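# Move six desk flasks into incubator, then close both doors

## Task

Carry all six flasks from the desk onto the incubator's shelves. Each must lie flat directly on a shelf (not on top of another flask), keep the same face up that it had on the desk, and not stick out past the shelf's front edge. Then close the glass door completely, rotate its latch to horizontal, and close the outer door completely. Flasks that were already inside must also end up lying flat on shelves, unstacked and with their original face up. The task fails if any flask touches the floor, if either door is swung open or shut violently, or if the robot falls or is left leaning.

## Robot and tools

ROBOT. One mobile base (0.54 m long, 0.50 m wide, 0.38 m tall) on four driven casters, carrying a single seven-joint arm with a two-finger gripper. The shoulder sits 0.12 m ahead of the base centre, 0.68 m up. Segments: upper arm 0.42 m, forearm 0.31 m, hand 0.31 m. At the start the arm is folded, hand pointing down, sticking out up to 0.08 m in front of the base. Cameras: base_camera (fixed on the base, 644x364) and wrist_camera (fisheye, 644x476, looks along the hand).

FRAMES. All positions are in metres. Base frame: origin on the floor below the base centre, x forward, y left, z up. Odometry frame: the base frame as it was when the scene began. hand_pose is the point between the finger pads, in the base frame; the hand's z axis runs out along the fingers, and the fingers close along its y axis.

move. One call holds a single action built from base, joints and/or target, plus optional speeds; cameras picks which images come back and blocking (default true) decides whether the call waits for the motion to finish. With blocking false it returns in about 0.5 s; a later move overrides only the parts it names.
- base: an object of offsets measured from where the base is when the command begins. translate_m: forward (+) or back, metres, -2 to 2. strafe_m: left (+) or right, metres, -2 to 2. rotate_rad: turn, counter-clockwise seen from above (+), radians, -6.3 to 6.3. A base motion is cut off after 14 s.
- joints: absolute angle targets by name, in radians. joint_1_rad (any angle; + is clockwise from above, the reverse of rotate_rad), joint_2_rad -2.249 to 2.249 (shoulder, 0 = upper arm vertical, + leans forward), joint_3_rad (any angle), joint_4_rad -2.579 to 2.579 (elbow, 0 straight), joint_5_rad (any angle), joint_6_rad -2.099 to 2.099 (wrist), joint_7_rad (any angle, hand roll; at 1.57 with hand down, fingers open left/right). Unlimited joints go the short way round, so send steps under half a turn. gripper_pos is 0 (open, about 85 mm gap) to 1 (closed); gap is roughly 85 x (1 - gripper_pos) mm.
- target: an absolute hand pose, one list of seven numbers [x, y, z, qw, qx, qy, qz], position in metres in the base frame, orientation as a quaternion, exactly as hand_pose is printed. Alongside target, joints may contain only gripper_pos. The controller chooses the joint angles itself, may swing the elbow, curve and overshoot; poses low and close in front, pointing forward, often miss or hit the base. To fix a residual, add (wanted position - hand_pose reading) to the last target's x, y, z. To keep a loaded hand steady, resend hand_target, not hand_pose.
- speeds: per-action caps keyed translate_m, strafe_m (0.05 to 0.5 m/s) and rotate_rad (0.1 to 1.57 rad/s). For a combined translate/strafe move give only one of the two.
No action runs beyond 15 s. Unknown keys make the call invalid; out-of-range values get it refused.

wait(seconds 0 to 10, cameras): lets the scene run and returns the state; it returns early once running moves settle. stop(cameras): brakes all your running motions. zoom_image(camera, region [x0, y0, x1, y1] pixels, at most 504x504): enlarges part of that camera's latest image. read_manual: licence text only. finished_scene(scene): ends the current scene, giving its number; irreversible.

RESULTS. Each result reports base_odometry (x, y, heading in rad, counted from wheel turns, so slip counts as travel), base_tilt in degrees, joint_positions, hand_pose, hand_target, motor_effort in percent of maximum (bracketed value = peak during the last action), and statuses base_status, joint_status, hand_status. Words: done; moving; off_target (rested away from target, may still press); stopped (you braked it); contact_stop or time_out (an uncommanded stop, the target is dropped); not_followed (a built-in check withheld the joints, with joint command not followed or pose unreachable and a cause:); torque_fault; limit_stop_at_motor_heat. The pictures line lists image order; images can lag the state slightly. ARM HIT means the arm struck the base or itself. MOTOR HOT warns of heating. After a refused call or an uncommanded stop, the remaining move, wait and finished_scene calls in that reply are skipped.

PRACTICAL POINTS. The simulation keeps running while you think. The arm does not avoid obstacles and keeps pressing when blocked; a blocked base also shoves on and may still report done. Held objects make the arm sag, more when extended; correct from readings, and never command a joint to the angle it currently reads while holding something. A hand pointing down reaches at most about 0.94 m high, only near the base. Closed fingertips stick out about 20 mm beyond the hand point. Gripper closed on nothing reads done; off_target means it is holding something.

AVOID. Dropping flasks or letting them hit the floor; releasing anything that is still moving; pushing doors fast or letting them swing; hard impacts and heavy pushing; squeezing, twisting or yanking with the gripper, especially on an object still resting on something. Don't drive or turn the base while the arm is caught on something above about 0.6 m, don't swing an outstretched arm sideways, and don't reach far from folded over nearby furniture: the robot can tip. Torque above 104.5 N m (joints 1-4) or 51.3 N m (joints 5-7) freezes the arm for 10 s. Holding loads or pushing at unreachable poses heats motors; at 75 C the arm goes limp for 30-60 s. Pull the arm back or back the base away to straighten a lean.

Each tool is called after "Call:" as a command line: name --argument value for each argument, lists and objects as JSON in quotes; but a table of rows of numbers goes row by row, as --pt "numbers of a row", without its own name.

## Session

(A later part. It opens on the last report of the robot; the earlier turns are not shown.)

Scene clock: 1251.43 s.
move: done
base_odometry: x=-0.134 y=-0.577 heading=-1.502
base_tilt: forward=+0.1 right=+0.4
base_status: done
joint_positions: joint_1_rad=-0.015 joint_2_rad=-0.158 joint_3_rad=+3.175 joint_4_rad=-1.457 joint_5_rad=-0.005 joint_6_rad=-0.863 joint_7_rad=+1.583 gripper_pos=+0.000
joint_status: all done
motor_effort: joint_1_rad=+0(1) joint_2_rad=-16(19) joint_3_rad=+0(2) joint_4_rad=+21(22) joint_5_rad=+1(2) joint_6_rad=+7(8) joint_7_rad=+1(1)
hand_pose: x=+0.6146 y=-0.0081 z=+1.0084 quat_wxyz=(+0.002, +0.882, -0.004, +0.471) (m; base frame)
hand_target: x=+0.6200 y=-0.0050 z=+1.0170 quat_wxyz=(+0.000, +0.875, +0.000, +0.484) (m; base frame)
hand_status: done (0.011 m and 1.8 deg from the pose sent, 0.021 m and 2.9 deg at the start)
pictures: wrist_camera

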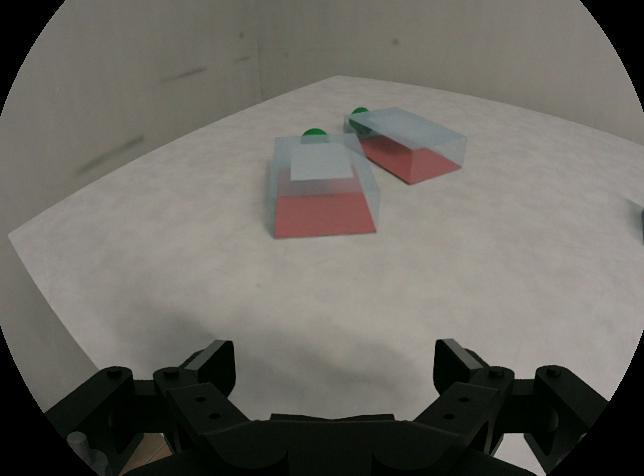

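Call:
move --base '{"strafe_m":-0.075,"rotate_rad":0.11,"translate_m":0.07}' --cameras '["wrist_camera"]'

Scene clock: 1255.10 s.
move: done
base_odometry: x=-0.204 y=-0.652 heading=-1.391
base_tilt: forward=+0.1 right=+0.4
base_status: done
joint_positions: joint_1_rad=-0.014 joint_2_rad=-0.153 joint_3_rad=+3.177 joint_4_rad=-1.457 joint_5_rad=-0.005 joint_6_rad=-0.863 joint_7_rad=+1.583 gripper_pos=+0.000
joint_status: not commanded
motor_effort: joint_1_rad=+0(2) joint_2_rad=-16(20) joint_3_rad=-1(3) joint_4_rad=+20(22) joint_5_rad=+1(1) joint_6_rad=+7(8) joint_7_rad=+0(1)
hand_pose: x=+0.6163 y=-0.0092 z=+1.0058 quat_wxyz=(+0.003, +0.884, -0.005, +0.468) (m; base frame)
hand_target: x=+0.6200 y=-0.0050 z=+1.0170 quat_wxyz=(+0.000, +0.875, +0.000, +0.484) (m; base frame)
hand_status: not commanded
pictures: wrist_camera

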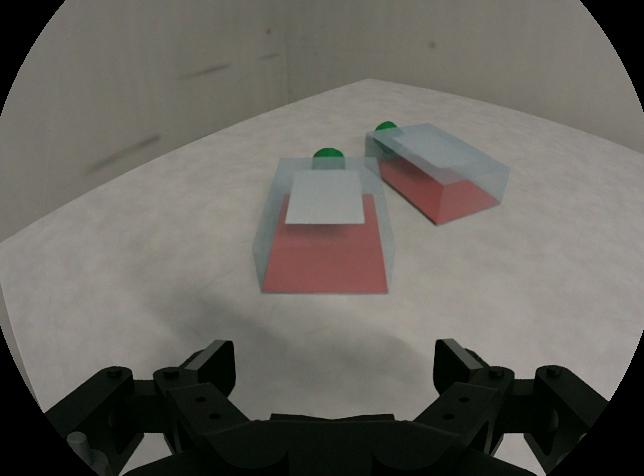

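Call:
move --base '{"strafe_m":0.012,"rotate_rad":-0.01,"translate_m":0.05}' --speeds '{"translate_m":0.1}' --cameras '["wrist_camera"]'

Scene clock: 1258.40 s.
move: done
base_odometry: x=-0.183 y=-0.699 heading=-1.402
base_tilt: forward=+0.1 right=+0.4
base_status: done
joint_positions: joint_1_rad=-0.014 joint_2_rad=-0.152 joint_3_rad=+3.177 joint_4_rad=-1.457 joint_5_rad=-0.005 joint_6_rad=-0.863 joint_7_rad=+1.583 gripper_pos=+0.000
joint_status: not commanded
motor_effort: joint_1_rad=+0(2) joint_2_rad=-16(19) joint_3_rad=-2(2) joint_4_rad=+21(22) joint_5_rad=+1(1) joint_6_rad=+7(8) joint_7_rad=+0(1)
hand_pose: x=+0.6166 y=-0.0093 z=+1.0054 quat_wxyz=(+0.003, +0.884, -0.005, +0.468) (m; base frame)
hand_target: x=+0.6200 y=-0.0050 z=+1.0170 quat_wxyz=(+0.000, +0.875, +0.000, +0.484) (m; base frame)
hand_status: not commanded
pictures: wrist_camera

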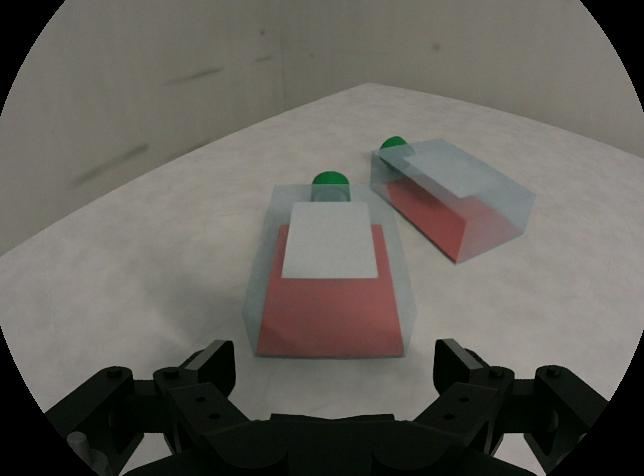

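Call:
move --base '{"strafe_m":0.0025,"translate_m":0.02}' --speeds '{"translate_m":0.06}' --cameras '["wrist_camera"]'

Scene clock: 1261.03 s.
move: done
base_odometry: x=-0.177 y=-0.719 heading=-1.402
base_tilt: forward=+0.1 right=+0.4
base_status: done
joint_positions: joint_1_rad=-0.014 joint_2_rad=-0.152 joint_3_rad=+3.177 joint_4_rad=-1.457 joint_5_rad=-0.005 joint_6_rad=-0.863 joint_7_rad=+1.583 gripper_pos=+0.000
joint_status: not commanded
motor_effort: joint_1_rad=+0(2) joint_2_rad=-16(19) joint_3_rad=+0(3) joint_4_rad=+21(22) joint_5_rad=+1(2) joint_6_rad=+7(8) joint_7_rad=+0(1)
hand_pose: x=+0.6164 y=-0.0093 z=+1.0056 quat_wxyz=(+0.003, +0.884, -0.005, +0.468) (m; base frame)
hand_target: x=+0.6200 y=-0.0050 z=+1.0170 quat_wxyz=(+0.000, +0.875, +0.000, +0.484) (m; base frame)
hand_status: not commanded
pictures: wrist_camera

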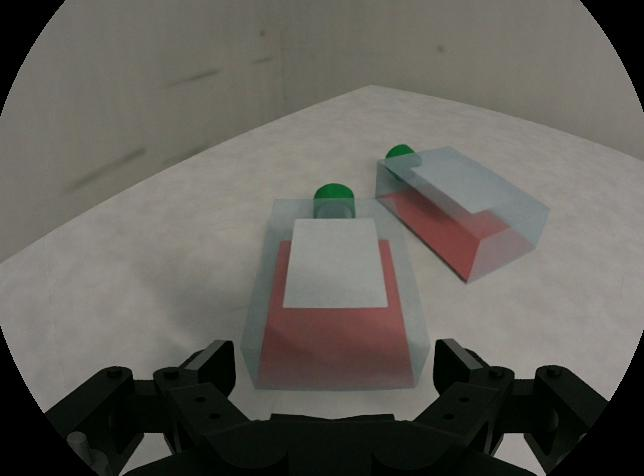

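Call:
move --base '{"translate_m":0.025}' --speeds '{"translate_m":0.05}' --cameras '["wrist_camera"]'

Scene clock: 1263.80 s.
move: done
base_odometry: x=-0.173 y=-0.743 heading=-1.401
base_tilt: forward=+0.1 right=+0.4
base_status: done
joint_positions: joint_1_rad=-0.014 joint_2_rad=-0.152 joint_3_rad=+3.177 joint_4_rad=-1.457 joint_5_rad=-0.005 joint_6_rad=-0.863 joint_7_rad=+1.583 gripper_pos=+0.000
joint_status: not commanded
motor_effort: joint_1_rad=+0(1) joint_2_rad=-15(18) joint_3_rad=+0(1) joint_4_rad=+20(21) joint_5_rad=+1(1) joint_6_rad=+7(7) joint_7_rad=+1(1)
hand_pose: x=+0.6164 y=-0.0093 z=+1.0057 quat_wxyz=(+0.003, +0.884, -0.005, +0.468) (m; base frame)
hand_target: x=+0.6200 y=-0.0050 z=+1.0170 quat_wxyz=(+0.000, +0.875, +0.000, +0.484) (m; base frame)
hand_status: not commanded
pictures: wrist_camera

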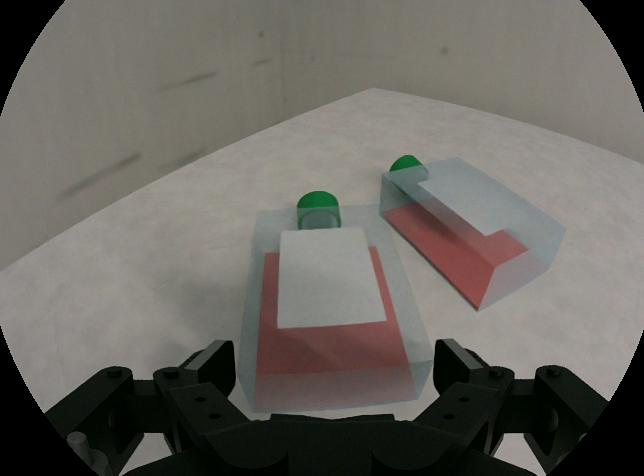

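Call:
move --base '{"translate_m":-0.04}' --target '[0.62,0,1.022,0,0.875,0,0.484]' --cameras '["wrist_camera"]'

Scene clock: 1269.13 s.
move: done
base_odometry: x=-0.180 y=-0.704 heading=-1.401
base_tilt: forward=+0.1 right=+0.4
base_status: done
joint_positions: joint_1_rad=-0.014 joint_2_rad=-0.155 joint_3_rad=+3.168 joint_4_rad=-1.441 joint_5_rad=-0.005 joint_6_rad=-0.863 joint_7_rad=+1.583 gripper_pos=+0.000
joint_status: not commanded
motor_effort: joint_1_rad=+0(2) joint_2_rad=-16(19) joint_3_rad=+0(2) joint_4_rad=+20(21) joint_5_rad=+1(1) joint_6_rad=+7(8) joint_7_rad=+1(1)
hand_pose: x=+0.6168 y=-0.0046 z=+1.0158 quat_wxyz=(+0.001, +0.879, -0.001, +0.476) (m; base frame)
hand_target: x=+0.6200 y=+0.0000 z=+1.0220 quat_wxyz=(+0.000, +0.875, +0.000, +0.484) (m; base frame)
hand_status: done (0.008 m and 1.0 deg from the pose sent, 0.019 m and 2.2 deg at the start)
pictures: wrist_camera

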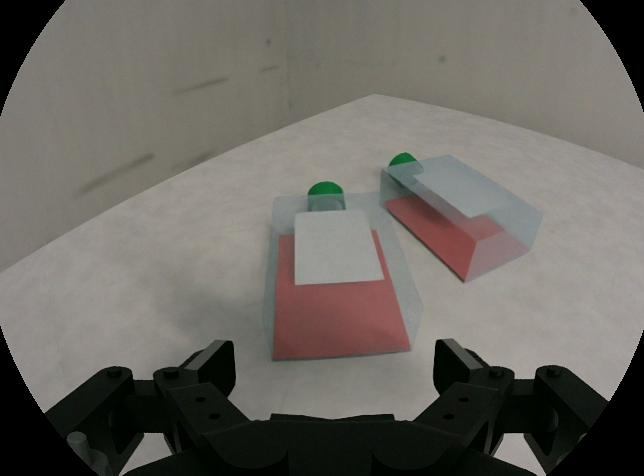

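Call:
move --base '{"strafe_m":-0.047,"rotate_rad":0.065}' --target '[0.62,0,1.018,0,0.875,0,0.484]' --cameras '["wrist_camera"]'

Scene clock: 1272.53 s.
move: done
base_odometry: x=-0.226 y=-0.712 heading=-1.336
base_tilt: forward=+0.1 right=+0.4
base_status: done
joint_positions: joint_1_rad=-0.014 joint_2_rad=-0.155 joint_3_rad=+3.162 joint_4_rad=-1.441 joint_5_rad=-0.005 joint_6_rad=-0.863 joint_7_rad=+1.583 gripper_pos=+0.000
joint_status: not commanded
motor_effort: joint_1_rad=-1(2) joint_2_rad=-16(18) joint_3_rad=-1(3) joint_4_rad=+21(22) joint_5_rad=+1(2) joint_6_rad=+7(8) joint_7_rad=+1(1)
hand_pose: x=+0.6168 y=-0.0015 z=+1.0156 quat_wxyz=(+0.001, +0.879, +0.002, +0.476) (m; base frame)
hand_target: x=+0.6200 y=+0.0000 z=+1.0180 quat_wxyz=(+0.000, +0.875, +0.000, +0.484) (m; base frame)
hand_status: done (0.004 m and 1.0 deg from the pose sent, 0.006 m and 1.0 deg at the start)
pictures: wrist_camera

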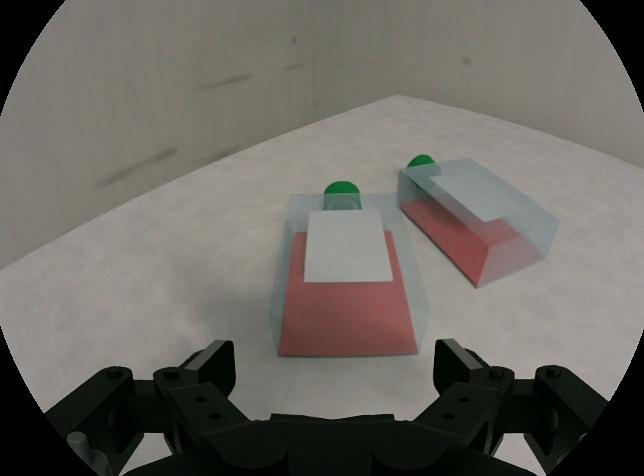

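Call:
move --base '{"strafe_m":-0.0075,"translate_m":0.015}' --target '[0.62,0,1.014,0,0.875,0,0.484]' --cameras '["wrist_camera"]'

Scene clock: 1276.07 s.
move: done
base_odometry: x=-0.230 y=-0.728 heading=-1.336
base_tilt: forward=+0.1 right=+0.4
base_status: done
joint_positions: joint_1_rad=-0.014 joint_2_rad=-0.152 joint_3_rad=+3.162 joint_4_rad=-1.445 joint_5_rad=-0.005 joint_6_rad=-0.863 joint_7_rad=+1.583 gripper_pos=+0.000
joint_status: not commanded
motor_effort: joint_1_rad=+0(2) joint_2_rad=-16(18) joint_3_rad=+0(2) joint_4_rad=+20(22) joint_5_rad=+0(1) joint_6_rad=+7(8) joint_7_rad=+1(1)
hand_pose: x=+0.6174 y=-0.0014 z=+1.0122 quat_wxyz=(+0.000, +0.881, +0.002, +0.473) (m; base frame)
hand_target: x=+0.6200 y=+0.0000 z=+1.0140 quat_wxyz=(+0.000, +0.875, +0.000, +0.484) (m; base frame)
hand_status: done (0.003 m and 1.4 deg from the pose sent, 0.004 m and 1.0 deg at the start)
pictures: wrist_camera

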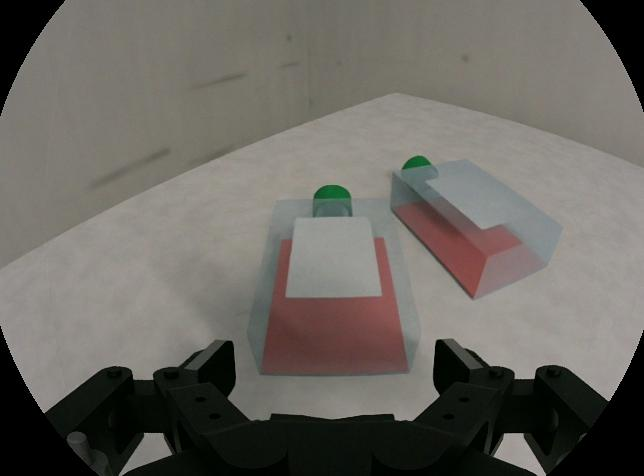

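Call:
move --base '{"strafe_m":0.0003,"translate_m":0.018}' --speeds '{"translate_m":0.05}' --cameras '["wrist_camera"]'

Scene clock: 1278.37 s.
move: done
base_odometry: x=-0.226 y=-0.746 heading=-1.337
base_tilt: forward=+0.1 right=+0.4
base_status: done
joint_positions: joint_1_rad=-0.014 joint_2_rad=-0.153 joint_3_rad=+3.162 joint_4_rad=-1.445 joint_5_rad=-0.005 joint_6_rad=-0.863 joint_7_rad=+1.583 gripper_pos=+0.000
joint_status: not commanded
motor_effort: joint_1_rad=+0(1) joint_2_rad=-16(19) joint_3_rad=+0(2) joint_4_rad=+20(21) joint_5_rad=+1(1) joint_6_rad=+7(7) joint_7_rad=+0(1)
hand_pose: x=+0.6171 y=-0.0014 z=+1.0128 quat_wxyz=(+0.000, +0.881, +0.002, +0.474) (m; base frame)
hand_target: x=+0.6200 y=+0.0000 z=+1.0140 quat_wxyz=(+0.000, +0.875, +0.000, +0.484) (m; base frame)
hand_status: not commanded
pictures: wrist_camera

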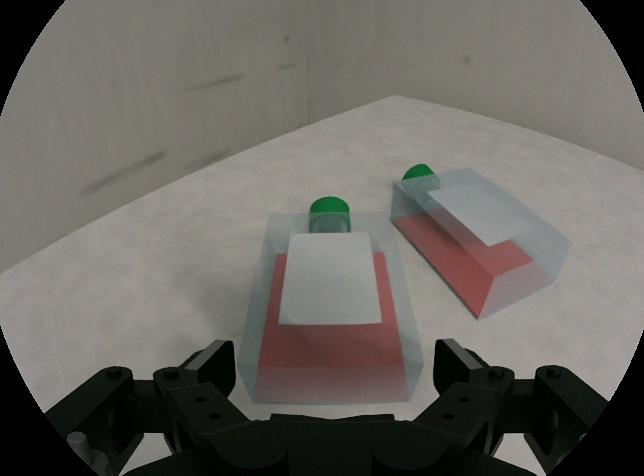

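Call:
move --base '{"strafe_m":0.0018}' --speeds '{"strafe_m":0.05}' --cameras '["wrist_camera"]'

Call:
move --base '{"translate_m":0.02}' --speeds '{"translate_m":0.05}' --cameras '["wrist_camera"]'

Scene clock: 1281.17 s.
move: done
base_odometry: x=-0.224 y=-0.746 heading=-1.337
base_tilt: forward=+0.1 right=+0.4
base_status: done
joint_positions: joint_1_rad=-0.014 joint_2_rad=-0.153 joint_3_rad=+3.161 joint_4_rad=-1.445 joint_5_rad=-0.005 joint_6_rad=-0.863 joint_7_rad=+1.583 gripper_pos=+0.000
joint_status: not commanded
motor_effort: joint_1_rad=-1(2) joint_2_rad=-15(16) joint_3_rad=-1(3) joint_4_rad=+21(21) joint_5_rad=+0(1) joint_6_rad=+7(7) joint_7_rad=+0(1)
hand_pose: x=+0.6171 y=-0.0011 z=+1.0128 quat_wxyz=(+0.000, +0.881, +0.002, +0.474) (m; base frame)
hand_target: x=+0.6200 y=+0.0000 z=+1.0140 quat_wxyz=(+0.000, +0.875, +0.000, +0.484) (m; base frame)
hand_status: not commanded
pictures: wrist_camera

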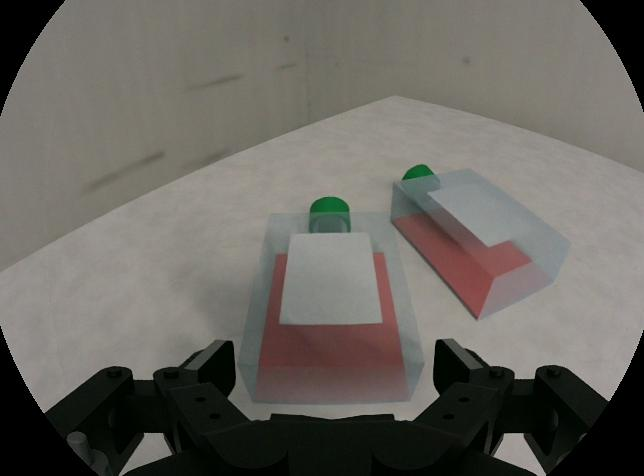

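Scene clock: 1282.03 s.
move: done
base_odometry: x=-0.220 y=-0.766 heading=-1.337
base_tilt: forward=+0.2 right=+0.4
base_status: done
joint_positions: joint_1_rad=-0.014 joint_2_rad=-0.155 joint_3_rad=+3.161 joint_4_rad=-1.445 joint_5_rad=-0.005 joint_6_rad=-0.863 joint_7_rad=+1.583 gripper_pos=+0.000
joint_status: not commanded
motor_effort: joint_1_rad=+0(1) joint_2_rad=-15(18) joint_3_rad=+0(2) joint_4_rad=+20(21) joint_5_rad=+1(1) joint_6_rad=+7(7) joint_7_rad=+1(1)
hand_pose: x=+0.6165 y=-0.0011 z=+1.0137 quat_wxyz=(+0.000, +0.880, +0.002, +0.475) (m; base frame)
hand_target: x=+0.6200 y=+0.0000 z=+1.0140 quat_wxyz=(+0.000, +0.875, +0.000, +0.484) (m; base frame)
hand_status: not commanded
pictures: wrist_camera

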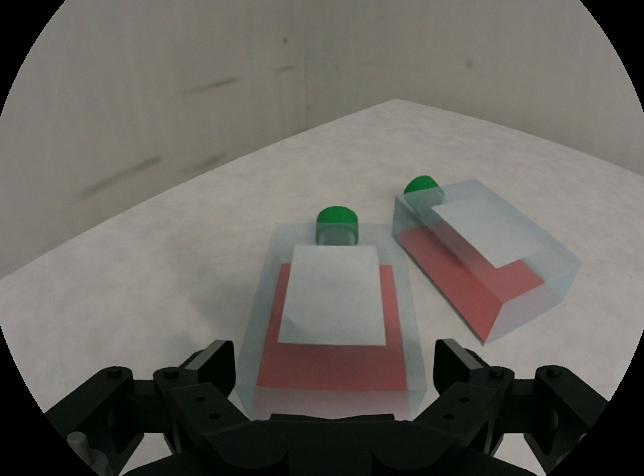

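Call:
move --base '{"translate_m":0.018,"strafe_m":0.001}' --speeds '{"translate_m":0.05}' --cameras '["wrist_camera"]'

Scene clock: 1285.00 s.
move: done
base_odometry: x=-0.215 y=-0.783 heading=-1.337
base_tilt: forward=+0.1 right=+0.4
base_status: done
joint_positions: joint_1_rad=-0.014 joint_2_rad=-0.155 joint_3_rad=+3.161 joint_4_rad=-1.445 joint_5_rad=-0.005 joint_6_rad=-0.863 joint_7_rad=+1.583 gripper_pos=+0.000
joint_status: not commanded
motor_effort: joint_1_rad=+0(1) joint_2_rad=-15(20) joint_3_rad=+0(2) joint_4_rad=+20(21) joint_5_rad=+1(1) joint_6_rad=+7(7) joint_7_rad=+1(1)
hand_pose: x=+0.6163 y=-0.0012 z=+1.0139 quat_wxyz=(+0.000, +0.880, +0.002, +0.475) (m; base frame)
hand_target: x=+0.6200 y=+0.0000 z=+1.0140 quat_wxyz=(+0.000, +0.875, +0.000, +0.484) (m; base frame)
hand_status: not commanded
pictures: wrist_camera

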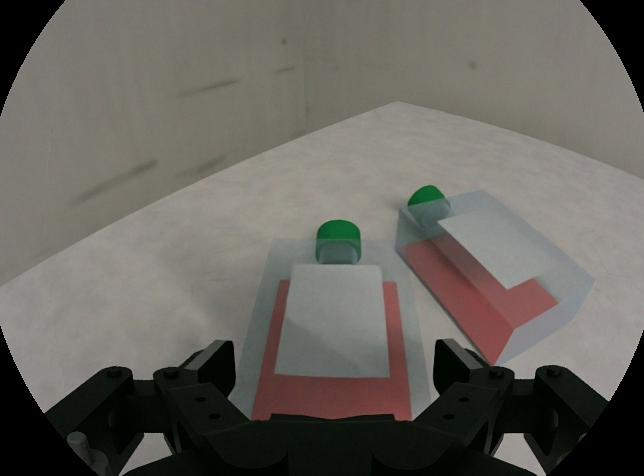

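Call:
move --target '[0.62,0,1.007,0,0.875,0,0.484]' --cameras '[]'

Call:
move --base '{"translate_m":0.015}' --speeds '{"translate_m":0.05}' --cameras '[]'

Call:
move --joints '{"gripper_pos":0.25}' --cameras '["wrist_camera"]'

Scene clock: 1288.23 s.
move: done
base_odometry: x=-0.215 y=-0.783 heading=-1.337
base_tilt: forward=+0.1 right=+0.4
base_status: not commanded
joint_positions: joint_1_rad=-0.014 joint_2_rad=-0.159 joint_3_rad=+3.161 joint_4_rad=-1.455 joint_5_rad=-0.005 joint_6_rad=-0.850 joint_7_rad=+1.583 gripper_pos=+0.000
joint_status: not commanded
motor_effort: joint_1_rad=+0(0) joint_2_rad=-14(16) joint_3_rad=+0(1) joint_4_rad=+18(21) joint_5_rad=+1(1) joint_6_rad=+5(7) joint_7_rad=+1(1)
hand_pose: x=+0.6163 y=-0.0012 z=+1.0135 quat_wxyz=(+0.000, +0.879, +0.002, +0.478) (m; base frame)
hand_target: x=+0.6200 y=+0.0000 z=+1.0070 quat_wxyz=(+0.000, +0.875, +0.000, +0.484) (m; base frame)
hand_status: done (0.008 m and 0.9 deg from the pose sent, 0.008 m and 1.2 deg at the start)
pictures: none
No camera images: "cameras" was empty.

Scene clock: 1289.00 s.
move: done
base_odometry: x=-0.212 y=-0.798 heading=-1.338
base_tilt: forward=+0.1 right=+0.4
base_status: done
joint_positions: joint_1_rad=-0.014 joint_2_rad=-0.161 joint_3_rad=+3.161 joint_4_rad=-1.457 joint_5_rad=-0.005 joint_6_rad=-0.850 joint_7_rad=+1.583 gripper_pos=+0.000
joint_status: not commanded
motor_effort: joint_1_rad=+0(1) joint_2_rad=-14(16) joint_3_rad=+0(2) joint_4_rad=+19(20) joint_5_rad=+1(2) joint_6_rad=+6(7) joint_7_rad=+0(1)
hand_pose: x=+0.6156 y=-0.0012 z=+1.0134 quat_wxyz=(+0.000, +0.878, +0.002, +0.478) (m; base frame)
hand_target: x=+0.6200 y=+0.0000 z=+1.0070 quat_wxyz=(+0.000, +0.875, +0.000, +0.484) (m; base frame)
hand_status: not commanded
pictures: none
No camera images: "cameras" was empty.

Scene clock: 1289.67 s.
move: done
base_odometry: x=-0.212 y=-0.798 heading=-1.338
base_tilt: forward=+0.1 right=+0.4
base_status: not commanded
joint_positions: joint_1_rad=-0.014 joint_2_rad=-0.168 joint_3_rad=+3.161 joint_4_rad=-1.457 joint_5_rad=-0.005 joint_6_rad=-0.849 joint_7_rad=+1.583 gripper_pos=+0.250
joint_status: all done
motor_effort: joint_1_rad=+0(1) joint_2_rad=-12(14) joint_3_rad=+0(1) joint_4_rad=+17(19) joint_5_rad=+1(2) joint_6_rad=+5(6) joint_7_rad=+1(1)
hand_pose: x=+0.6136 y=-0.0012 z=+1.0170 quat_wxyz=(+0.000, +0.877, +0.002, +0.481) (m; base frame)
hand_target: x=+0.6200 y=+0.0000 z=+1.0070 quat_wxyz=(+0.000, +0.875, +0.000, +0.484) (m; base frame)
hand_status: not commanded
pictures: wrist_camera

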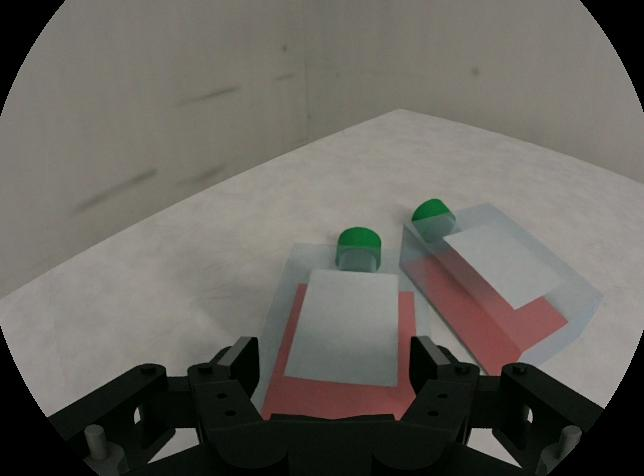

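Call:
move --joints '{"gripper_pos":0}' --target '[0.62,0,1.020,0,0.875,0,0.484]' --cameras '["wrist_camera"]'

Scene clock: 1296.87 s.
move: done
base_odometry: x=-0.212 y=-0.798 heading=-1.338
base_tilt: forward=+0.1 right=+0.4
base_status: not commanded
joint_positions: joint_1_rad=-0.014 joint_2_rad=-0.157 joint_3_rad=+3.161 joint_4_rad=-1.446 joint_5_rad=-0.005 joint_6_rad=-0.849 joint_7_rad=+1.583 gripper_pos=+0.000
joint_status: all done
motor_effort: joint_1_rad=+0(0) joint_2_rad=-15(17) joint_3_rad=+0(1) joint_4_rad=+20(22) joint_5_rad=+1(1) joint_6_rad=+7(8) joint_7_rad=+0(1)
hand_pose: x=+0.6179 y=-0.0012 z=+1.0176 quat_wxyz=(+0.000, +0.877, +0.002, +0.481) (m; base frame)
hand_target: x=+0.6200 y=+0.0000 z=+1.0200 quat_wxyz=(+0.000, +0.875, +0.000, +0.484) (m; base frame)
hand_status: done (0.003 m and 0.4 deg from the pose sent, 0.007 m and 0.4 deg at the start)
pictures: wrist_camera

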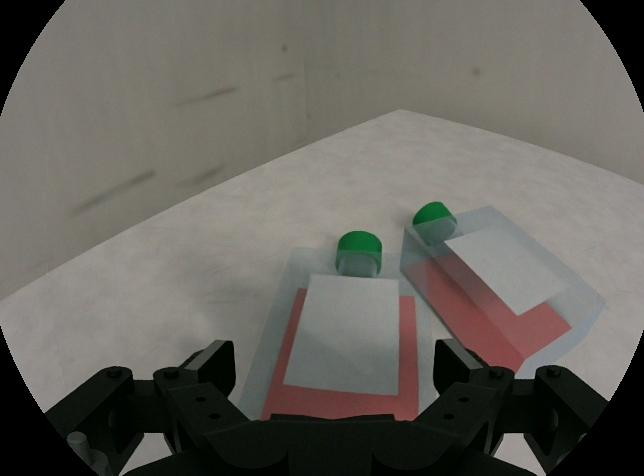

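Call:
move --base '{"translate_m":-0.06}' --target '[0.62,0,1.027,0,0.875,0,0.484]' --cameras '["wrist_camera"]'

Scene clock: 1300.00 s.
move: done
base_odometry: x=-0.226 y=-0.740 heading=-1.338
base_tilt: forward=+0.1 right=+0.4
base_status: done
joint_positions: joint_1_rad=-0.014 joint_2_rad=-0.152 joint_3_rad=+3.161 joint_4_rad=-1.422 joint_5_rad=-0.005 joint_6_rad=-0.849 joint_7_rad=+1.583 gripper_pos=+0.000
joint_status: not commanded
motor_effort: joint_1_rad=+0(0) joint_2_rad=-15(19) joint_3_rad=+0(1) joint_4_rad=+21(21) joint_5_rad=+0(1) joint_6_rad=+7(8) joint_7_rad=+1(1)
hand_pose: x=+0.6216 y=-0.0012 z=+1.0286 quat_wxyz=(+0.001, +0.872, +0.002, +0.489) (m; base frame)
hand_target: x=+0.6200 y=+0.0000 z=+1.0270 quat_wxyz=(+0.000, +0.875, +0.000, +0.484) (m; base frame)
hand_status: done (0.003 m and 0.7 deg from the pose sent, 0.010 m and 0.4 deg at the start)
pictures: wrist_camera

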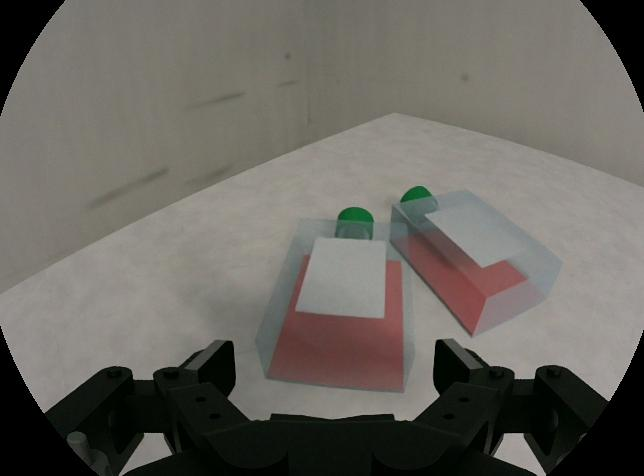

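Call:
move --base '{"strafe_m":0.0725,"rotate_rad":-0.105,"translate_m":-0.005}' --cameras '["wrist_camera"]'

Scene clock: 1302.77 s.
move: done
base_odometry: x=-0.156 y=-0.718 heading=-1.444
base_tilt: forward=+0.1 right=+0.4
base_status: done
joint_positions: joint_1_rad=-0.014 joint_2_rad=-0.152 joint_3_rad=+3.159 joint_4_rad=-1.422 joint_5_rad=-0.005 joint_6_rad=-0.849 joint_7_rad=+1.583 gripper_pos=+0.000
joint_status: not commanded
motor_effort: joint_1_rad=+1(3) joint_2_rad=-16(17) joint_3_rad=+0(3) joint_4_rad=+21(21) joint_5_rad=+1(2) joint_6_rad=+7(8) joint_7_rad=+0(1)
hand_pose: x=+0.6217 y=-0.0003 z=+1.0285 quat_wxyz=(+0.000, +0.872, +0.003, +0.489) (m; base frame)
hand_target: x=+0.6200 y=+0.0000 z=+1.0270 quat_wxyz=(+0.000, +0.875, +0.000, +0.484) (m; base frame)
hand_status: not commanded
pictures: wrist_camera

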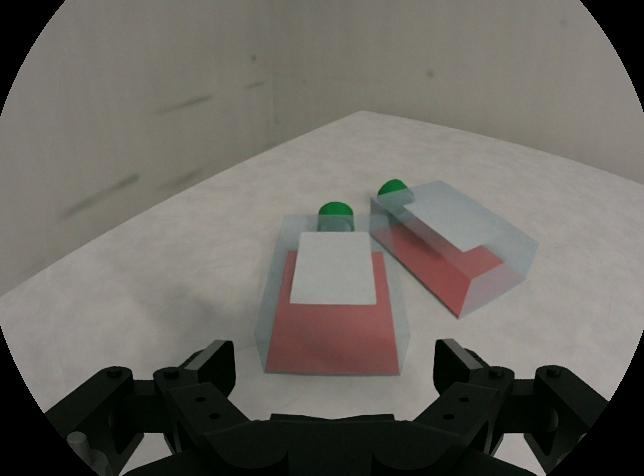

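Call:
move --base '{"strafe_m":0.0115,"rotate_rad":-0.013,"translate_m":0.05}' --speeds '{"translate_m":0.1}' --cameras '["wrist_camera"]'

Scene clock: 1305.60 s.
move: done
base_odometry: x=-0.138 y=-0.766 heading=-1.457
base_tilt: forward=+0.1 right=+0.4
base_status: done
joint_positions: joint_1_rad=-0.014 joint_2_rad=-0.147 joint_3_rad=+3.159 joint_4_rad=-1.422 joint_5_rad=-0.005 joint_6_rad=-0.849 joint_7_rad=+1.583 gripper_pos=+0.000
joint_status: not commanded
motor_effort: joint_1_rad=+0(2) joint_2_rad=-16(18) joint_3_rad=-1(2) joint_4_rad=+21(22) joint_5_rad=+1(1) joint_6_rad=+7(8) joint_7_rad=+1(1)
hand_pose: x=+0.6232 y=-0.0003 z=+1.0263 quat_wxyz=(+0.000, +0.873, +0.003, +0.487) (m; base frame)
hand_target: x=+0.6200 y=+0.0000 z=+1.0270 quat_wxyz=(+0.000, +0.875, +0.000, +0.484) (m; base frame)
hand_status: not commanded
pictures: wrist_camera

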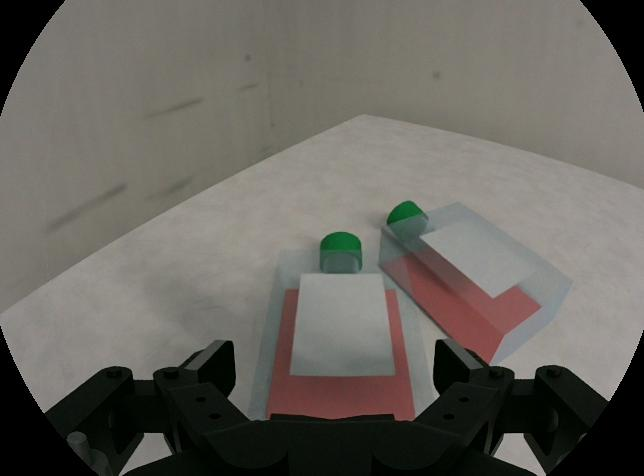

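Call:
move --base '{"strafe_m":-0.0035,"translate_m":0.005}' --cameras '[]'

Call:
move --target '[0.62,0,1.015,0,0.875,0,0.484]' --cameras '["wrist_camera"]'

Call:
move --target '[0.62,0,1.007,0,0.875,0,0.484]' --cameras '["wrist_camera"]'

Scene clock: 1310.70 s.
move: done
base_odometry: x=-0.141 y=-0.772 heading=-1.456
base_tilt: forward=+0.1 right=+0.4
base_status: done
joint_positions: joint_1_rad=-0.014 joint_2_rad=-0.146 joint_3_rad=+3.159 joint_4_rad=-1.422 joint_5_rad=-0.005 joint_6_rad=-0.849 joint_7_rad=+1.583 gripper_pos=+0.000
joint_status: not commanded
motor_effort: joint_1_rad=+0(2) joint_2_rad=-16(19) joint_3_rad=+0(3) joint_4_rad=+20(21) joint_5_rad=+1(1) joint_6_rad=+7(8) joint_7_rad=+1(1)
hand_pose: x=+0.6235 y=-0.0002 z=+1.0259 quat_wxyz=(+0.000, +0.873, +0.003, +0.487) (m; base frame)
hand_target: x=+0.6200 y=+0.0000 z=+1.0270 quat_wxyz=(+0.000, +0.875, +0.000, +0.484) (m; base frame)
hand_status: not commanded
pictures: none
No camera images: "cameras" was empty.

Scene clock: 1311.40 s.
move: done
base_odometry: x=-0.141 y=-0.772 heading=-1.456
base_tilt: forward=+0.1 right=+0.4
base_status: not commanded
joint_positions: joint_1_rad=-0.014 joint_2_rad=-0.147 joint_3_rad=+3.159 joint_4_rad=-1.441 joint_5_rad=-0.005 joint_6_rad=-0.849 joint_7_rad=+1.583 gripper_pos=+0.000
joint_status: not commanded
motor_effort: joint_1_rad=+0(0) joint_2_rad=-15(17) joint_3_rad=+0(1) joint_4_rad=+21(21) joint_5_rad=+1(1) joint_6_rad=+7(8) joint_7_rad=+1(1)
hand_pose: x=+0.6217 y=-0.0002 z=+1.0154 quat_wxyz=(+0.000, +0.878, +0.003, +0.479) (m; base frame)
hand_target: x=+0.6200 y=+0.0000 z=+1.0150 quat_wxyz=(+0.000, +0.875, +0.000, +0.484) (m; base frame)
hand_status: done (0.002 m and 0.7 deg from the pose sent, 0.011 m and 0.5 deg at the start)
pictures: wrist_camera

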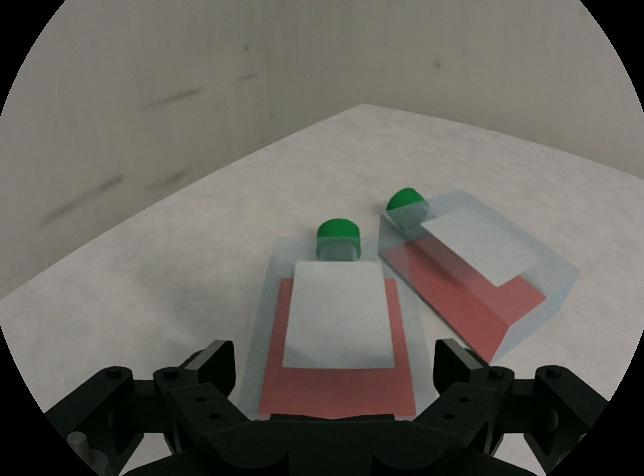

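Scene clock: 1312.03 s.
move: done
base_odometry: x=-0.141 y=-0.772 heading=-1.456
base_tilt: forward=+0.1 right=+0.4
base_status: not commanded
joint_positions: joint_1_rad=-0.014 joint_2_rad=-0.153 joint_3_rad=+3.159 joint_4_rad=-1.455 joint_5_rad=-0.005 joint_6_rad=-0.840 joint_7_rad=+1.583 gripper_pos=+0.000
joint_status: not commanded
motor_effort: joint_1_rad=+0(0) joint_2_rad=-15(16) joint_3_rad=+0(1) joint_4_rad=+19(21) joint_5_rad=+1(1) joint_6_rad=+6(7) joint_7_rad=+0(1)
hand_pose: x=+0.6202 y=-0.0002 z=+1.0129 quat_wxyz=(+0.000, +0.878, +0.003, +0.479) (m; base frame)
hand_target: x=+0.6200 y=+0.0000 z=+1.0070 quat_wxyz=(+0.000, +0.875, +0.000, +0.484) (m; base frame)
hand_status: done (0.006 m and 0.7 deg from the pose sent, 0.009 m and 0.7 deg at the start)
pictures: wrist_camera

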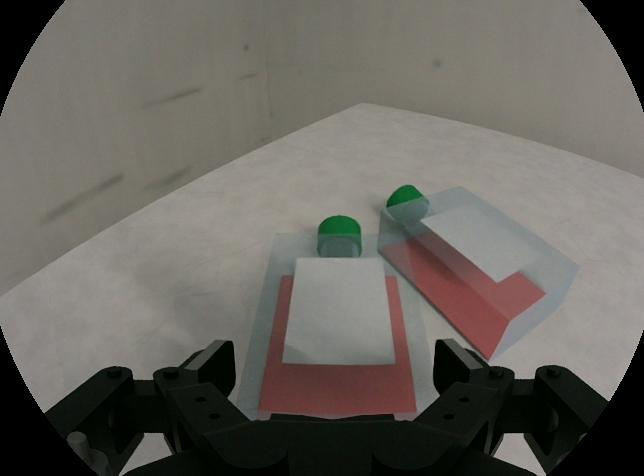

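Call:
move --base '{"strafe_m":-0.002}' --cameras '[]' --speeds '{"strafe_m":0.05}'

Call:
move --target '[0.62,0,1.003,0,0.875,0,0.484]' --cameras '["wrist_camera"]'

Scene clock: 1314.47 s.
move: done
base_odometry: x=-0.142 y=-0.772 heading=-1.456
base_tilt: forward=+0.1 right=+0.4
base_status: done
joint_positions: joint_1_rad=-0.014 joint_2_rad=-0.153 joint_3_rad=+3.159 joint_4_rad=-1.455 joint_5_rad=-0.005 joint_6_rad=-0.840 joint_7_rad=+1.583 gripper_pos=+0.000
joint_status: not commanded
motor_effort: joint_1_rad=-1(3) joint_2_rad=-14(15) joint_3_rad=-1(3) joint_4_rad=+19(20) joint_5_rad=+0(1) joint_6_rad=+6(7) joint_7_rad=+0(1)
hand_pose: x=+0.6200 y=-0.0005 z=+1.0129 quat_wxyz=(+0.001, +0.878, +0.003, +0.479) (m; base frame)
hand_target: x=+0.6200 y=+0.0000 z=+1.0070 quat_wxyz=(+0.000, +0.875, +0.000, +0.484) (m; base frame)
hand_status: not commanded
pictures: none
No camera images: "cameras" was empty.

Scene clock: 1315.00 s.
move: done
base_odometry: x=-0.142 y=-0.772 heading=-1.456
base_tilt: forward=+0.1 right=+0.4
base_status: not commanded
joint_positions: joint_1_rad=-0.014 joint_2_rad=-0.157 joint_3_rad=+3.159 joint_4_rad=-1.463 joint_5_rad=-0.005 joint_6_rad=-0.831 joint_7_rad=+1.583 gripper_pos=+0.000
joint_status: not commanded
motor_effort: joint_1_rad=+0(1) joint_2_rad=-15(15) joint_3_rad=+1(1) joint_4_rad=+18(19) joint_5_rad=+1(1) joint_6_rad=+5(6) joint_7_rad=+1(1)
hand_pose: x=+0.6194 y=-0.0005 z=+1.0127 quat_wxyz=(+0.000, +0.877, +0.003, +0.481) (m; base frame)
hand_target: x=+0.6200 y=+0.0000 z=+1.0030 quat_wxyz=(+0.000, +0.875, +0.000, +0.484) (m; base frame)
hand_status: done (0.010 m and 0.5 deg from the pose sent, 0.010 m and 0.7 deg at the start)
pictures: wrist_camera

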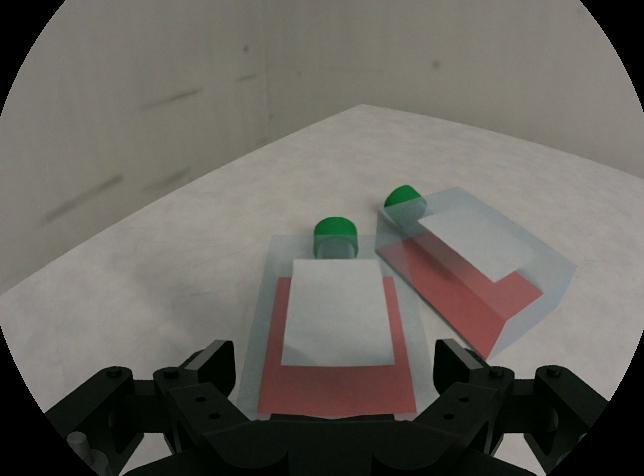

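Call:
move --target '[0.62,0,1.020,0,0.875,0,0.484]' --cameras '[]'

Call:
move --base '{"strafe_m":-0.0018,"translate_m":-0.004}' --cameras '[]' --speeds '{"strafe_m":0.05}'

Call:
move --target '[0.62,0,1.006,0,0.875,0,0.484]' --cameras '["wrist_camera"]'

Scene clock: 1320.20 s.
move: done
base_odometry: x=-0.142 y=-0.772 heading=-1.456
base_tilt: forward=+0.1 right=+0.4
base_status: not commanded
joint_positions: joint_1_rad=-0.014 joint_2_rad=-0.156 joint_3_rad=+3.159 joint_4_rad=-1.449 joint_5_rad=-0.005 joint_6_rad=-0.831 joint_7_rad=+1.583 gripper_pos=+0.000
joint_status: not commanded
motor_effort: joint_1_rad=+0(1) joint_2_rad=-16(16) joint_3_rad=+0(1) joint_4_rad=+21(21) joint_5_rad=+1(1) joint_6_rad=+7(7) joint_7_rad=+0(1)
hand_pose: x=+0.6211 y=-0.0005 z=+1.0200 quat_wxyz=(+0.001, +0.873, +0.003, +0.487) (m; base frame)
hand_target: x=+0.6199 y=+0.0000 z=+1.0200 quat_wxyz=(+0.000, +0.875, +0.000, +0.484) (m; base frame)
hand_status: done (0.001 m and 0.5 deg from the pose sent, 0.007 m and 0.5 deg at the start)
pictures: none
No camera images: "cameras" was empty.

Scene clock: 1320.70 s.
move: done
base_odometry: x=-0.144 y=-0.768 heading=-1.456
base_tilt: forward=+0.1 right=+0.4
base_status: done
joint_positions: joint_1_rad=-0.014 joint_2_rad=-0.154 joint_3_rad=+3.159 joint_4_rad=-1.449 joint_5_rad=-0.005 joint_6_rad=-0.831 joint_7_rad=+1.583 gripper_pos=+0.000
joint_status: not commanded
motor_effort: joint_1_rad=-1(2) joint_2_rad=-16(19) joint_3_rad=-1(2) joint_4_rad=+21(22) joint_5_rad=+1(2) joint_6_rad=+7(7) joint_7_rad=+1(1)
hand_pose: x=+0.6215 y=-0.0005 z=+1.0194 quat_wxyz=(+0.001, +0.874, +0.003, +0.486) (m; base frame)
hand_target: x=+0.6199 y=+0.0000 z=+1.0200 quat_wxyz=(+0.000, +0.875, +0.000, +0.484) (m; base frame)
hand_status: not commanded
pictures: none
No camera images: "cameras" was empty.

Scene clock: 1321.43 s.
move: done
base_odometry: x=-0.144 y=-0.768 heading=-1.456
base_tilt: forward=+0.1 right=+0.4
base_status: not commanded
joint_positions: joint_1_rad=-0.014 joint_2_rad=-0.154 joint_3_rad=+3.159 joint_4_rad=-1.473 joint_5_rad=-0.005 joint_6_rad=-0.831 joint_7_rad=+1.583 gripper_pos=+0.000
joint_status: not commanded
motor_effort: joint_1_rad=+0(0) joint_2_rad=-15(17) joint_3_rad=+0(1) joint_4_rad=+21(22) joint_5_rad=+1(1) joint_6_rad=+7(7) joint_7_rad=+0(1)
hand_pose: x=+0.6194 y=-0.0004 z=+1.0056 quat_wxyz=(+0.000, +0.880, +0.003, +0.476) (m; base frame)
hand_target: x=+0.6200 y=+0.0000 z=+1.0060 quat_wxyz=(+0.000, +0.875, +0.000, +0.484) (m; base frame)
hand_status: done (0.001 m and 1.1 deg from the pose sent, 0.013 m and 0.4 deg at the start)
pictures: wrist_camera

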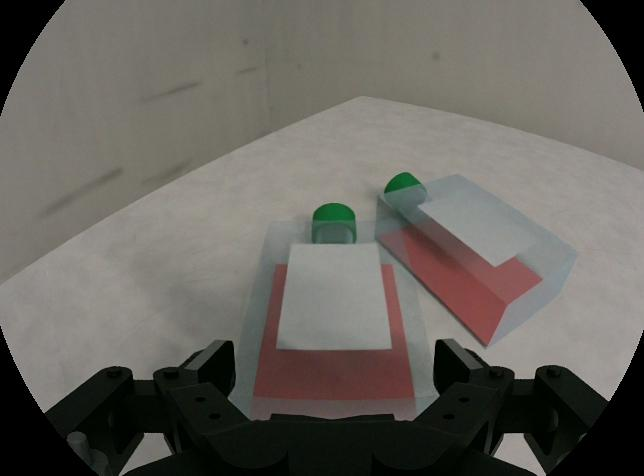

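Dropped in (z=1.0056). Great technique. Advance slightly and grip.

Call:
move --base '{"translate_m":0.008}' --cameras '[]' --speeds '{"translate_m":0.05}'

Call:
move --joints '{"gripper_pos":0.25}' --cameras '["wrist_camera"]'

Scene clock: 1323.93 s.
move: done
base_odometry: x=-0.144 y=-0.776 heading=-1.456
base_tilt: forward=+0.1 right=+0.4
base_status: done
joint_positions: joint_1_rad=-0.014 joint_2_rad=-0.155 joint_3_rad=+3.159 joint_4_rad=-1.473 joint_5_rad=-0.005 joint_6_rad=-0.831 joint_7_rad=+1.583 gripper_pos=+0.000
joint_status: not commanded
motor_effort: joint_1_rad=+0(2) joint_2_rad=-16(19) joint_3_rad=+0(2) joint_4_rad=+21(21) joint_5_rad=+1(1) joint_6_rad=+7(7) joint_7_rad=+1(1)
hand_pose: x=+0.6192 y=-0.0004 z=+1.0059 quat_wxyz=(+0.000, +0.879, +0.003, +0.476) (m; base frame)
hand_target: x=+0.6200 y=+0.0000 z=+1.0060 quat_wxyz=(+0.000, +0.875, +0.000, +0.484) (m; base frame)
hand_status: not commanded
pictures: none
No camera images: "cameras" was empty.

Scene clock: 1324.60 s.
move: off_target
base_odometry: x=-0.144 y=-0.776 heading=-1.456
base_tilt: forward=+0.1 right=+0.4
base_status: not commanded
joint_positions: joint_1_rad=-0.014 joint_2_rad=-0.159 joint_3_rad=+3.159 joint_4_rad=-1.475 joint_5_rad=-0.005 joint_6_rad=-0.831 joint_7_rad=+1.583 gripper_pos=+0.076
joint_status: gripper_pos off_target (ended at +0.076, target +0.250)
motor_effort: joint_1_rad=+0(0) joint_2_rad=-15(17) joint_3_rad=+0(1) joint_4_rad=+19(22) joint_5_rad=+1(1) joint_6_rad=+6(8) joint_7_rad=+1(1)
hand_pose: x=+0.6179 y=-0.0004 z=+1.0070 quat_wxyz=(+0.000, +0.879, +0.003, +0.477) (m; base frame)
hand_target: x=+0.6200 y=+0.0000 z=+1.0060 quat_wxyz=(+0.000, +0.875, +0.000, +0.484) (m; base frame)
hand_status: not commanded
pictures: wrist_camera

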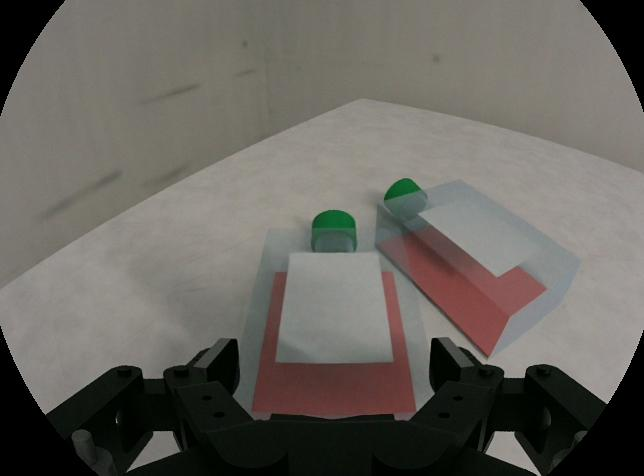

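Call:
move --joints '{"gripper_pos":0.6}' --cameras '[]'

Call:
move --target '[0.62,0,1.09,0,0.875,0,0.484]' --cameras '["wrist_camera"]'

Call:
move --base '{"translate_m":-0.78,"strafe_m":0.13}' --cameras '[]'

Call:
move --base '{"rotate_rad":-2.265}' --speeds '{"rotate_rad":1.0}' --cameras '["wrist_camera"]'

Scene clock: 1329.20 s.
move: off_target
base_odometry: x=-0.144 y=-0.776 heading=-1.456
base_tilt: forward=+0.1 right=+0.4
base_status: not commanded
joint_positions: joint_1_rad=-0.014 joint_2_rad=-0.159 joint_3_rad=+3.159 joint_4_rad=-1.475 joint_5_rad=-0.005 joint_6_rad=-0.831 joint_7_rad=+1.583 gripper_pos=+0.076
joint_status: gripper_pos off_target (ended at +0.076, target +0.600)
motor_effort: joint_1_rad=+0(0) joint_2_rad=-14(15) joint_3_rad=+0(1) joint_4_rad=+20(20) joint_5_rad=+1(1) joint_6_rad=+6(6) joint_7_rad=+0(1)
hand_pose: x=+0.6179 y=-0.0004 z=+1.0070 quat_wxyz=(+0.000, +0.879, +0.003, +0.477) (m; base frame)
hand_target: x=+0.6200 y=+0.0000 z=+1.0060 quat_wxyz=(+0.000, +0.875, +0.000, +0.484) (m; base frame)
hand_status: not commanded
pictures: none
No camera images: "cameras" was empty.

Scene clock: 1330.87 s.
move: done
base_odometry: x=-0.144 y=-0.776 heading=-1.456
base_tilt: forward=+0.1 right=+0.4
base_status: not commanded
joint_positions: joint_1_rad=-0.014 joint_2_rad=-0.095 joint_3_rad=+3.159 joint_4_rad=-1.159 joint_5_rad=-0.005 joint_6_rad=-1.003 joint_7_rad=+1.583 gripper_pos=+0.076
joint_status: not commanded
motor_effort: joint_1_rad=+0(0) joint_2_rad=-17(18) joint_3_rad=+0(1) joint_4_rad=+21(23) joint_5_rad=+1(1) joint_6_rad=+8(9) joint_7_rad=+0(1)
hand_pose: x=+0.6280 y=-0.0002 z=+1.1045 quat_wxyz=(+0.001, +0.859, +0.003, +0.511) (m; base frame)
hand_target: x=+0.6200 y=+0.0000 z=+1.0900 quat_wxyz=(+0.000, +0.875, +0.000, +0.484) (m; base frame)
hand_status: done (0.017 m and 3.6 deg from the pose sent, 0.083 m and 1.0 deg at the start)
pictures: wrist_camera

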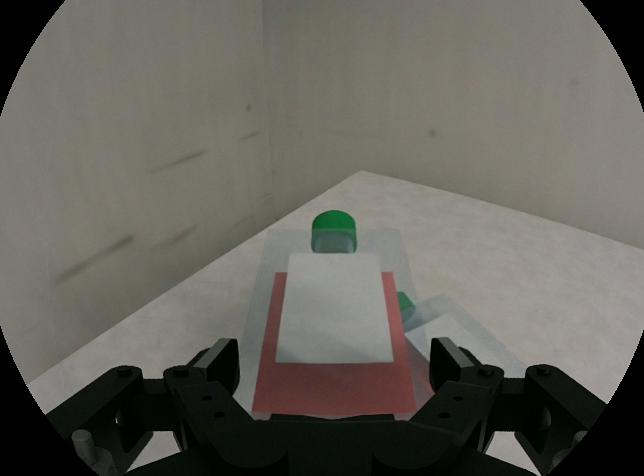

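Scene clock: 1333.93 s.
move: done
base_odometry: x=-0.104 y=+0.013 heading=-1.456
base_tilt: forward=+0.1 right=+0.4
base_status: done
joint_positions: joint_1_rad=-0.014 joint_2_rad=-0.081 joint_3_rad=+3.159 joint_4_rad=-1.158 joint_5_rad=-0.005 joint_6_rad=-1.008 joint_7_rad=+1.583 gripper_pos=+0.076
joint_status: not commanded
motor_effort: joint_1_rad=+0(1) joint_2_rad=-19(22) joint_3_rad=+0(2) joint_4_rad=+20(22) joint_5_rad=+1(1) joint_6_rad=+8(9) joint_7_rad=+1(1)
hand_pose: x=+0.6331 y=+0.0000 z=+1.0969 quat_wxyz=(+0.001, +0.864, +0.003, +0.504) (m; base frame)
hand_target: x=+0.6200 y=+0.0000 z=+1.0900 quat_wxyz=(+0.000, +0.875, +0.000, +0.484) (m; base frame)
hand_status: not commanded
pictures: none
No camera images: "cameras" was empty.

Scene clock: 1337.13 s.
move: done
base_odometry: x=-0.104 y=+0.013 heading=+2.564
base_tilt: forward=+0.1 right=+0.4
base_status: done
joint_positions: joint_1_rad=-0.017 joint_2_rad=-0.081 joint_3_rad=+3.163 joint_4_rad=-1.158 joint_5_rad=-0.004 joint_6_rad=-1.008 joint_7_rad=+1.583 gripper_pos=+0.076
joint_status: not commanded
motor_effort: joint_1_rad=+0(3) joint_2_rad=-18(20) joint_3_rad=+0(3) joint_4_rad=+20(21) joint_5_rad=+1(2) joint_6_rad=+8(8) joint_7_rad=+1(1)
hand_pose: x=+0.6332 y=-0.0004 z=+1.0969 quat_wxyz=(+0.001, +0.864, +0.003, +0.504) (m; base frame)
hand_target: x=+0.6200 y=+0.0000 z=+1.0900 quat_wxyz=(+0.000, +0.875, +0.000, +0.484) (m; base frame)
hand_status: not commanded
pictures: wrist_camera

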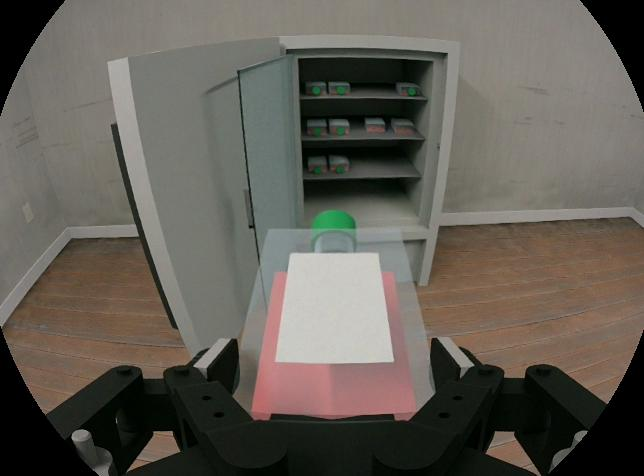

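Call:
move --base '{"translate_m":0.88,"strafe_m":-0.236}' --target '[0.68,-0.003,1.07,0,0.870,0,0.492]' --cameras '[]'

Call:
move --base '{"translate_m":0.22}' --target '[0.68,-0.003,1.055,0,0.870,0,0.492]' --cameras '["wrist_camera"]' --speeds '{"translate_m":0.2}'

Scene clock: 1342.43 s.
move: done
base_odometry: x=-0.712 y=+0.692 heading=+2.563
base_tilt: forward=+0.1 right=+0.4
base_status: done
joint_positions: joint_1_rad=-0.017 joint_2_rad=+0.029 joint_3_rad=+3.163 joint_4_rad=-1.146 joint_5_rad=-0.004 joint_6_rad=-1.004 joint_7_rad=+1.583 gripper_pos=+0.076
joint_status: not commanded
motor_effort: joint_1_rad=+0(1) joint_2_rad=-22(26) joint_3_rad=+0(1) joint_4_rad=+21(22) joint_5_rad=+1(1) joint_6_rad=+7(9) joint_7_rad=+1(1)
hand_pose: x=+0.6769 y=+0.0000 z=+1.0458 quat_wxyz=(+0.002, +0.886, +0.003, +0.463) (m; base frame)
hand_target: x=+0.6800 y=-0.0030 z=+1.0700 quat_wxyz=(+0.000, +0.870, +0.000, +0.492) (m; base frame)
hand_status: done (0.025 m and 3.9 deg from the pose sent, 0.054 m and 1.6 deg at the start)
pictures: none
No camera images: "cameras" was empty.

Scene clock: 1344.23 s.
move: done
base_odometry: x=-0.897 y=+0.813 heading=+2.563
base_tilt: forward=+0.2 right=+0.4
base_status: done
joint_positions: joint_1_rad=-0.017 joint_2_rad=+0.015 joint_3_rad=+3.163 joint_4_rad=-1.181 joint_5_rad=-0.004 joint_6_rad=-0.981 joint_7_rad=+1.583 gripper_pos=+0.076
joint_status: not commanded
motor_effort: joint_1_rad=+0(1) joint_2_rad=-22(26) joint_3_rad=+0(1) joint_4_rad=+21(22) joint_5_rad=+1(1) joint_6_rad=+8(8) joint_7_rad=+1(1)
hand_pose: x=+0.6740 y=-0.0001 z=+1.0404 quat_wxyz=(+0.002, +0.886, +0.003, +0.464) (m; base frame)
hand_target: x=+0.6800 y=-0.0030 z=+1.0550 quat_wxyz=(+0.000, +0.870, +0.000, +0.492) (m; base frame)
hand_status: done (0.016 m and 3.7 deg from the pose sent, 0.010 m and 3.9 deg at the start)
pictures: wrist_camera

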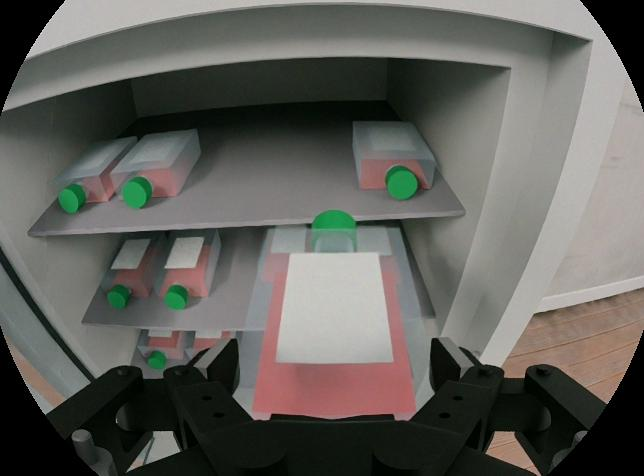

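Call:
move --base '{"strafe_m":0.055,"translate_m":0.07}' --cameras '["wrist_camera"]' --speeds '{"translate_m":0.1}'

Scene clock: 1349.47 s.
move: done
base_odometry: x=-0.986 y=+0.805 heading=+2.562
base_tilt: forward=+0.2 right=+0.4
base_status: done
joint_positions: joint_1_rad=-0.017 joint_2_rad=+0.013 joint_3_rad=+3.165 joint_4_rad=-1.181 joint_5_rad=-0.004 joint_6_rad=-0.981 joint_7_rad=+1.583 gripper_pos=+0.076
joint_status: not commanded
motor_effort: joint_1_rad=+0(3) joint_2_rad=-22(25) joint_3_rad=+0(3) joint_4_rad=+21(22) joint_5_rad=+1(2) joint_6_rad=+8(8) joint_7_rad=+1(1)
hand_pose: x=+0.6734 y=-0.0009 z=+1.0414 quat_wxyz=(+0.002, +0.885, +0.003, +0.465) (m; base frame)
hand_target: x=+0.6800 y=-0.0030 z=+1.0550 quat_wxyz=(+0.000, +0.870, +0.000, +0.492) (m; base frame)
hand_status: not commanded
pictures: wrist_camera

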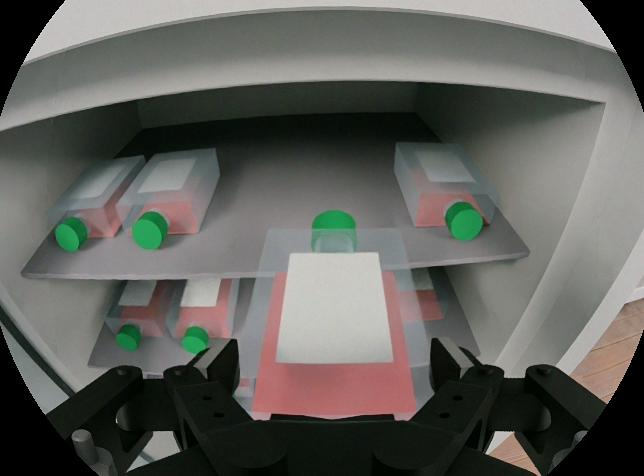

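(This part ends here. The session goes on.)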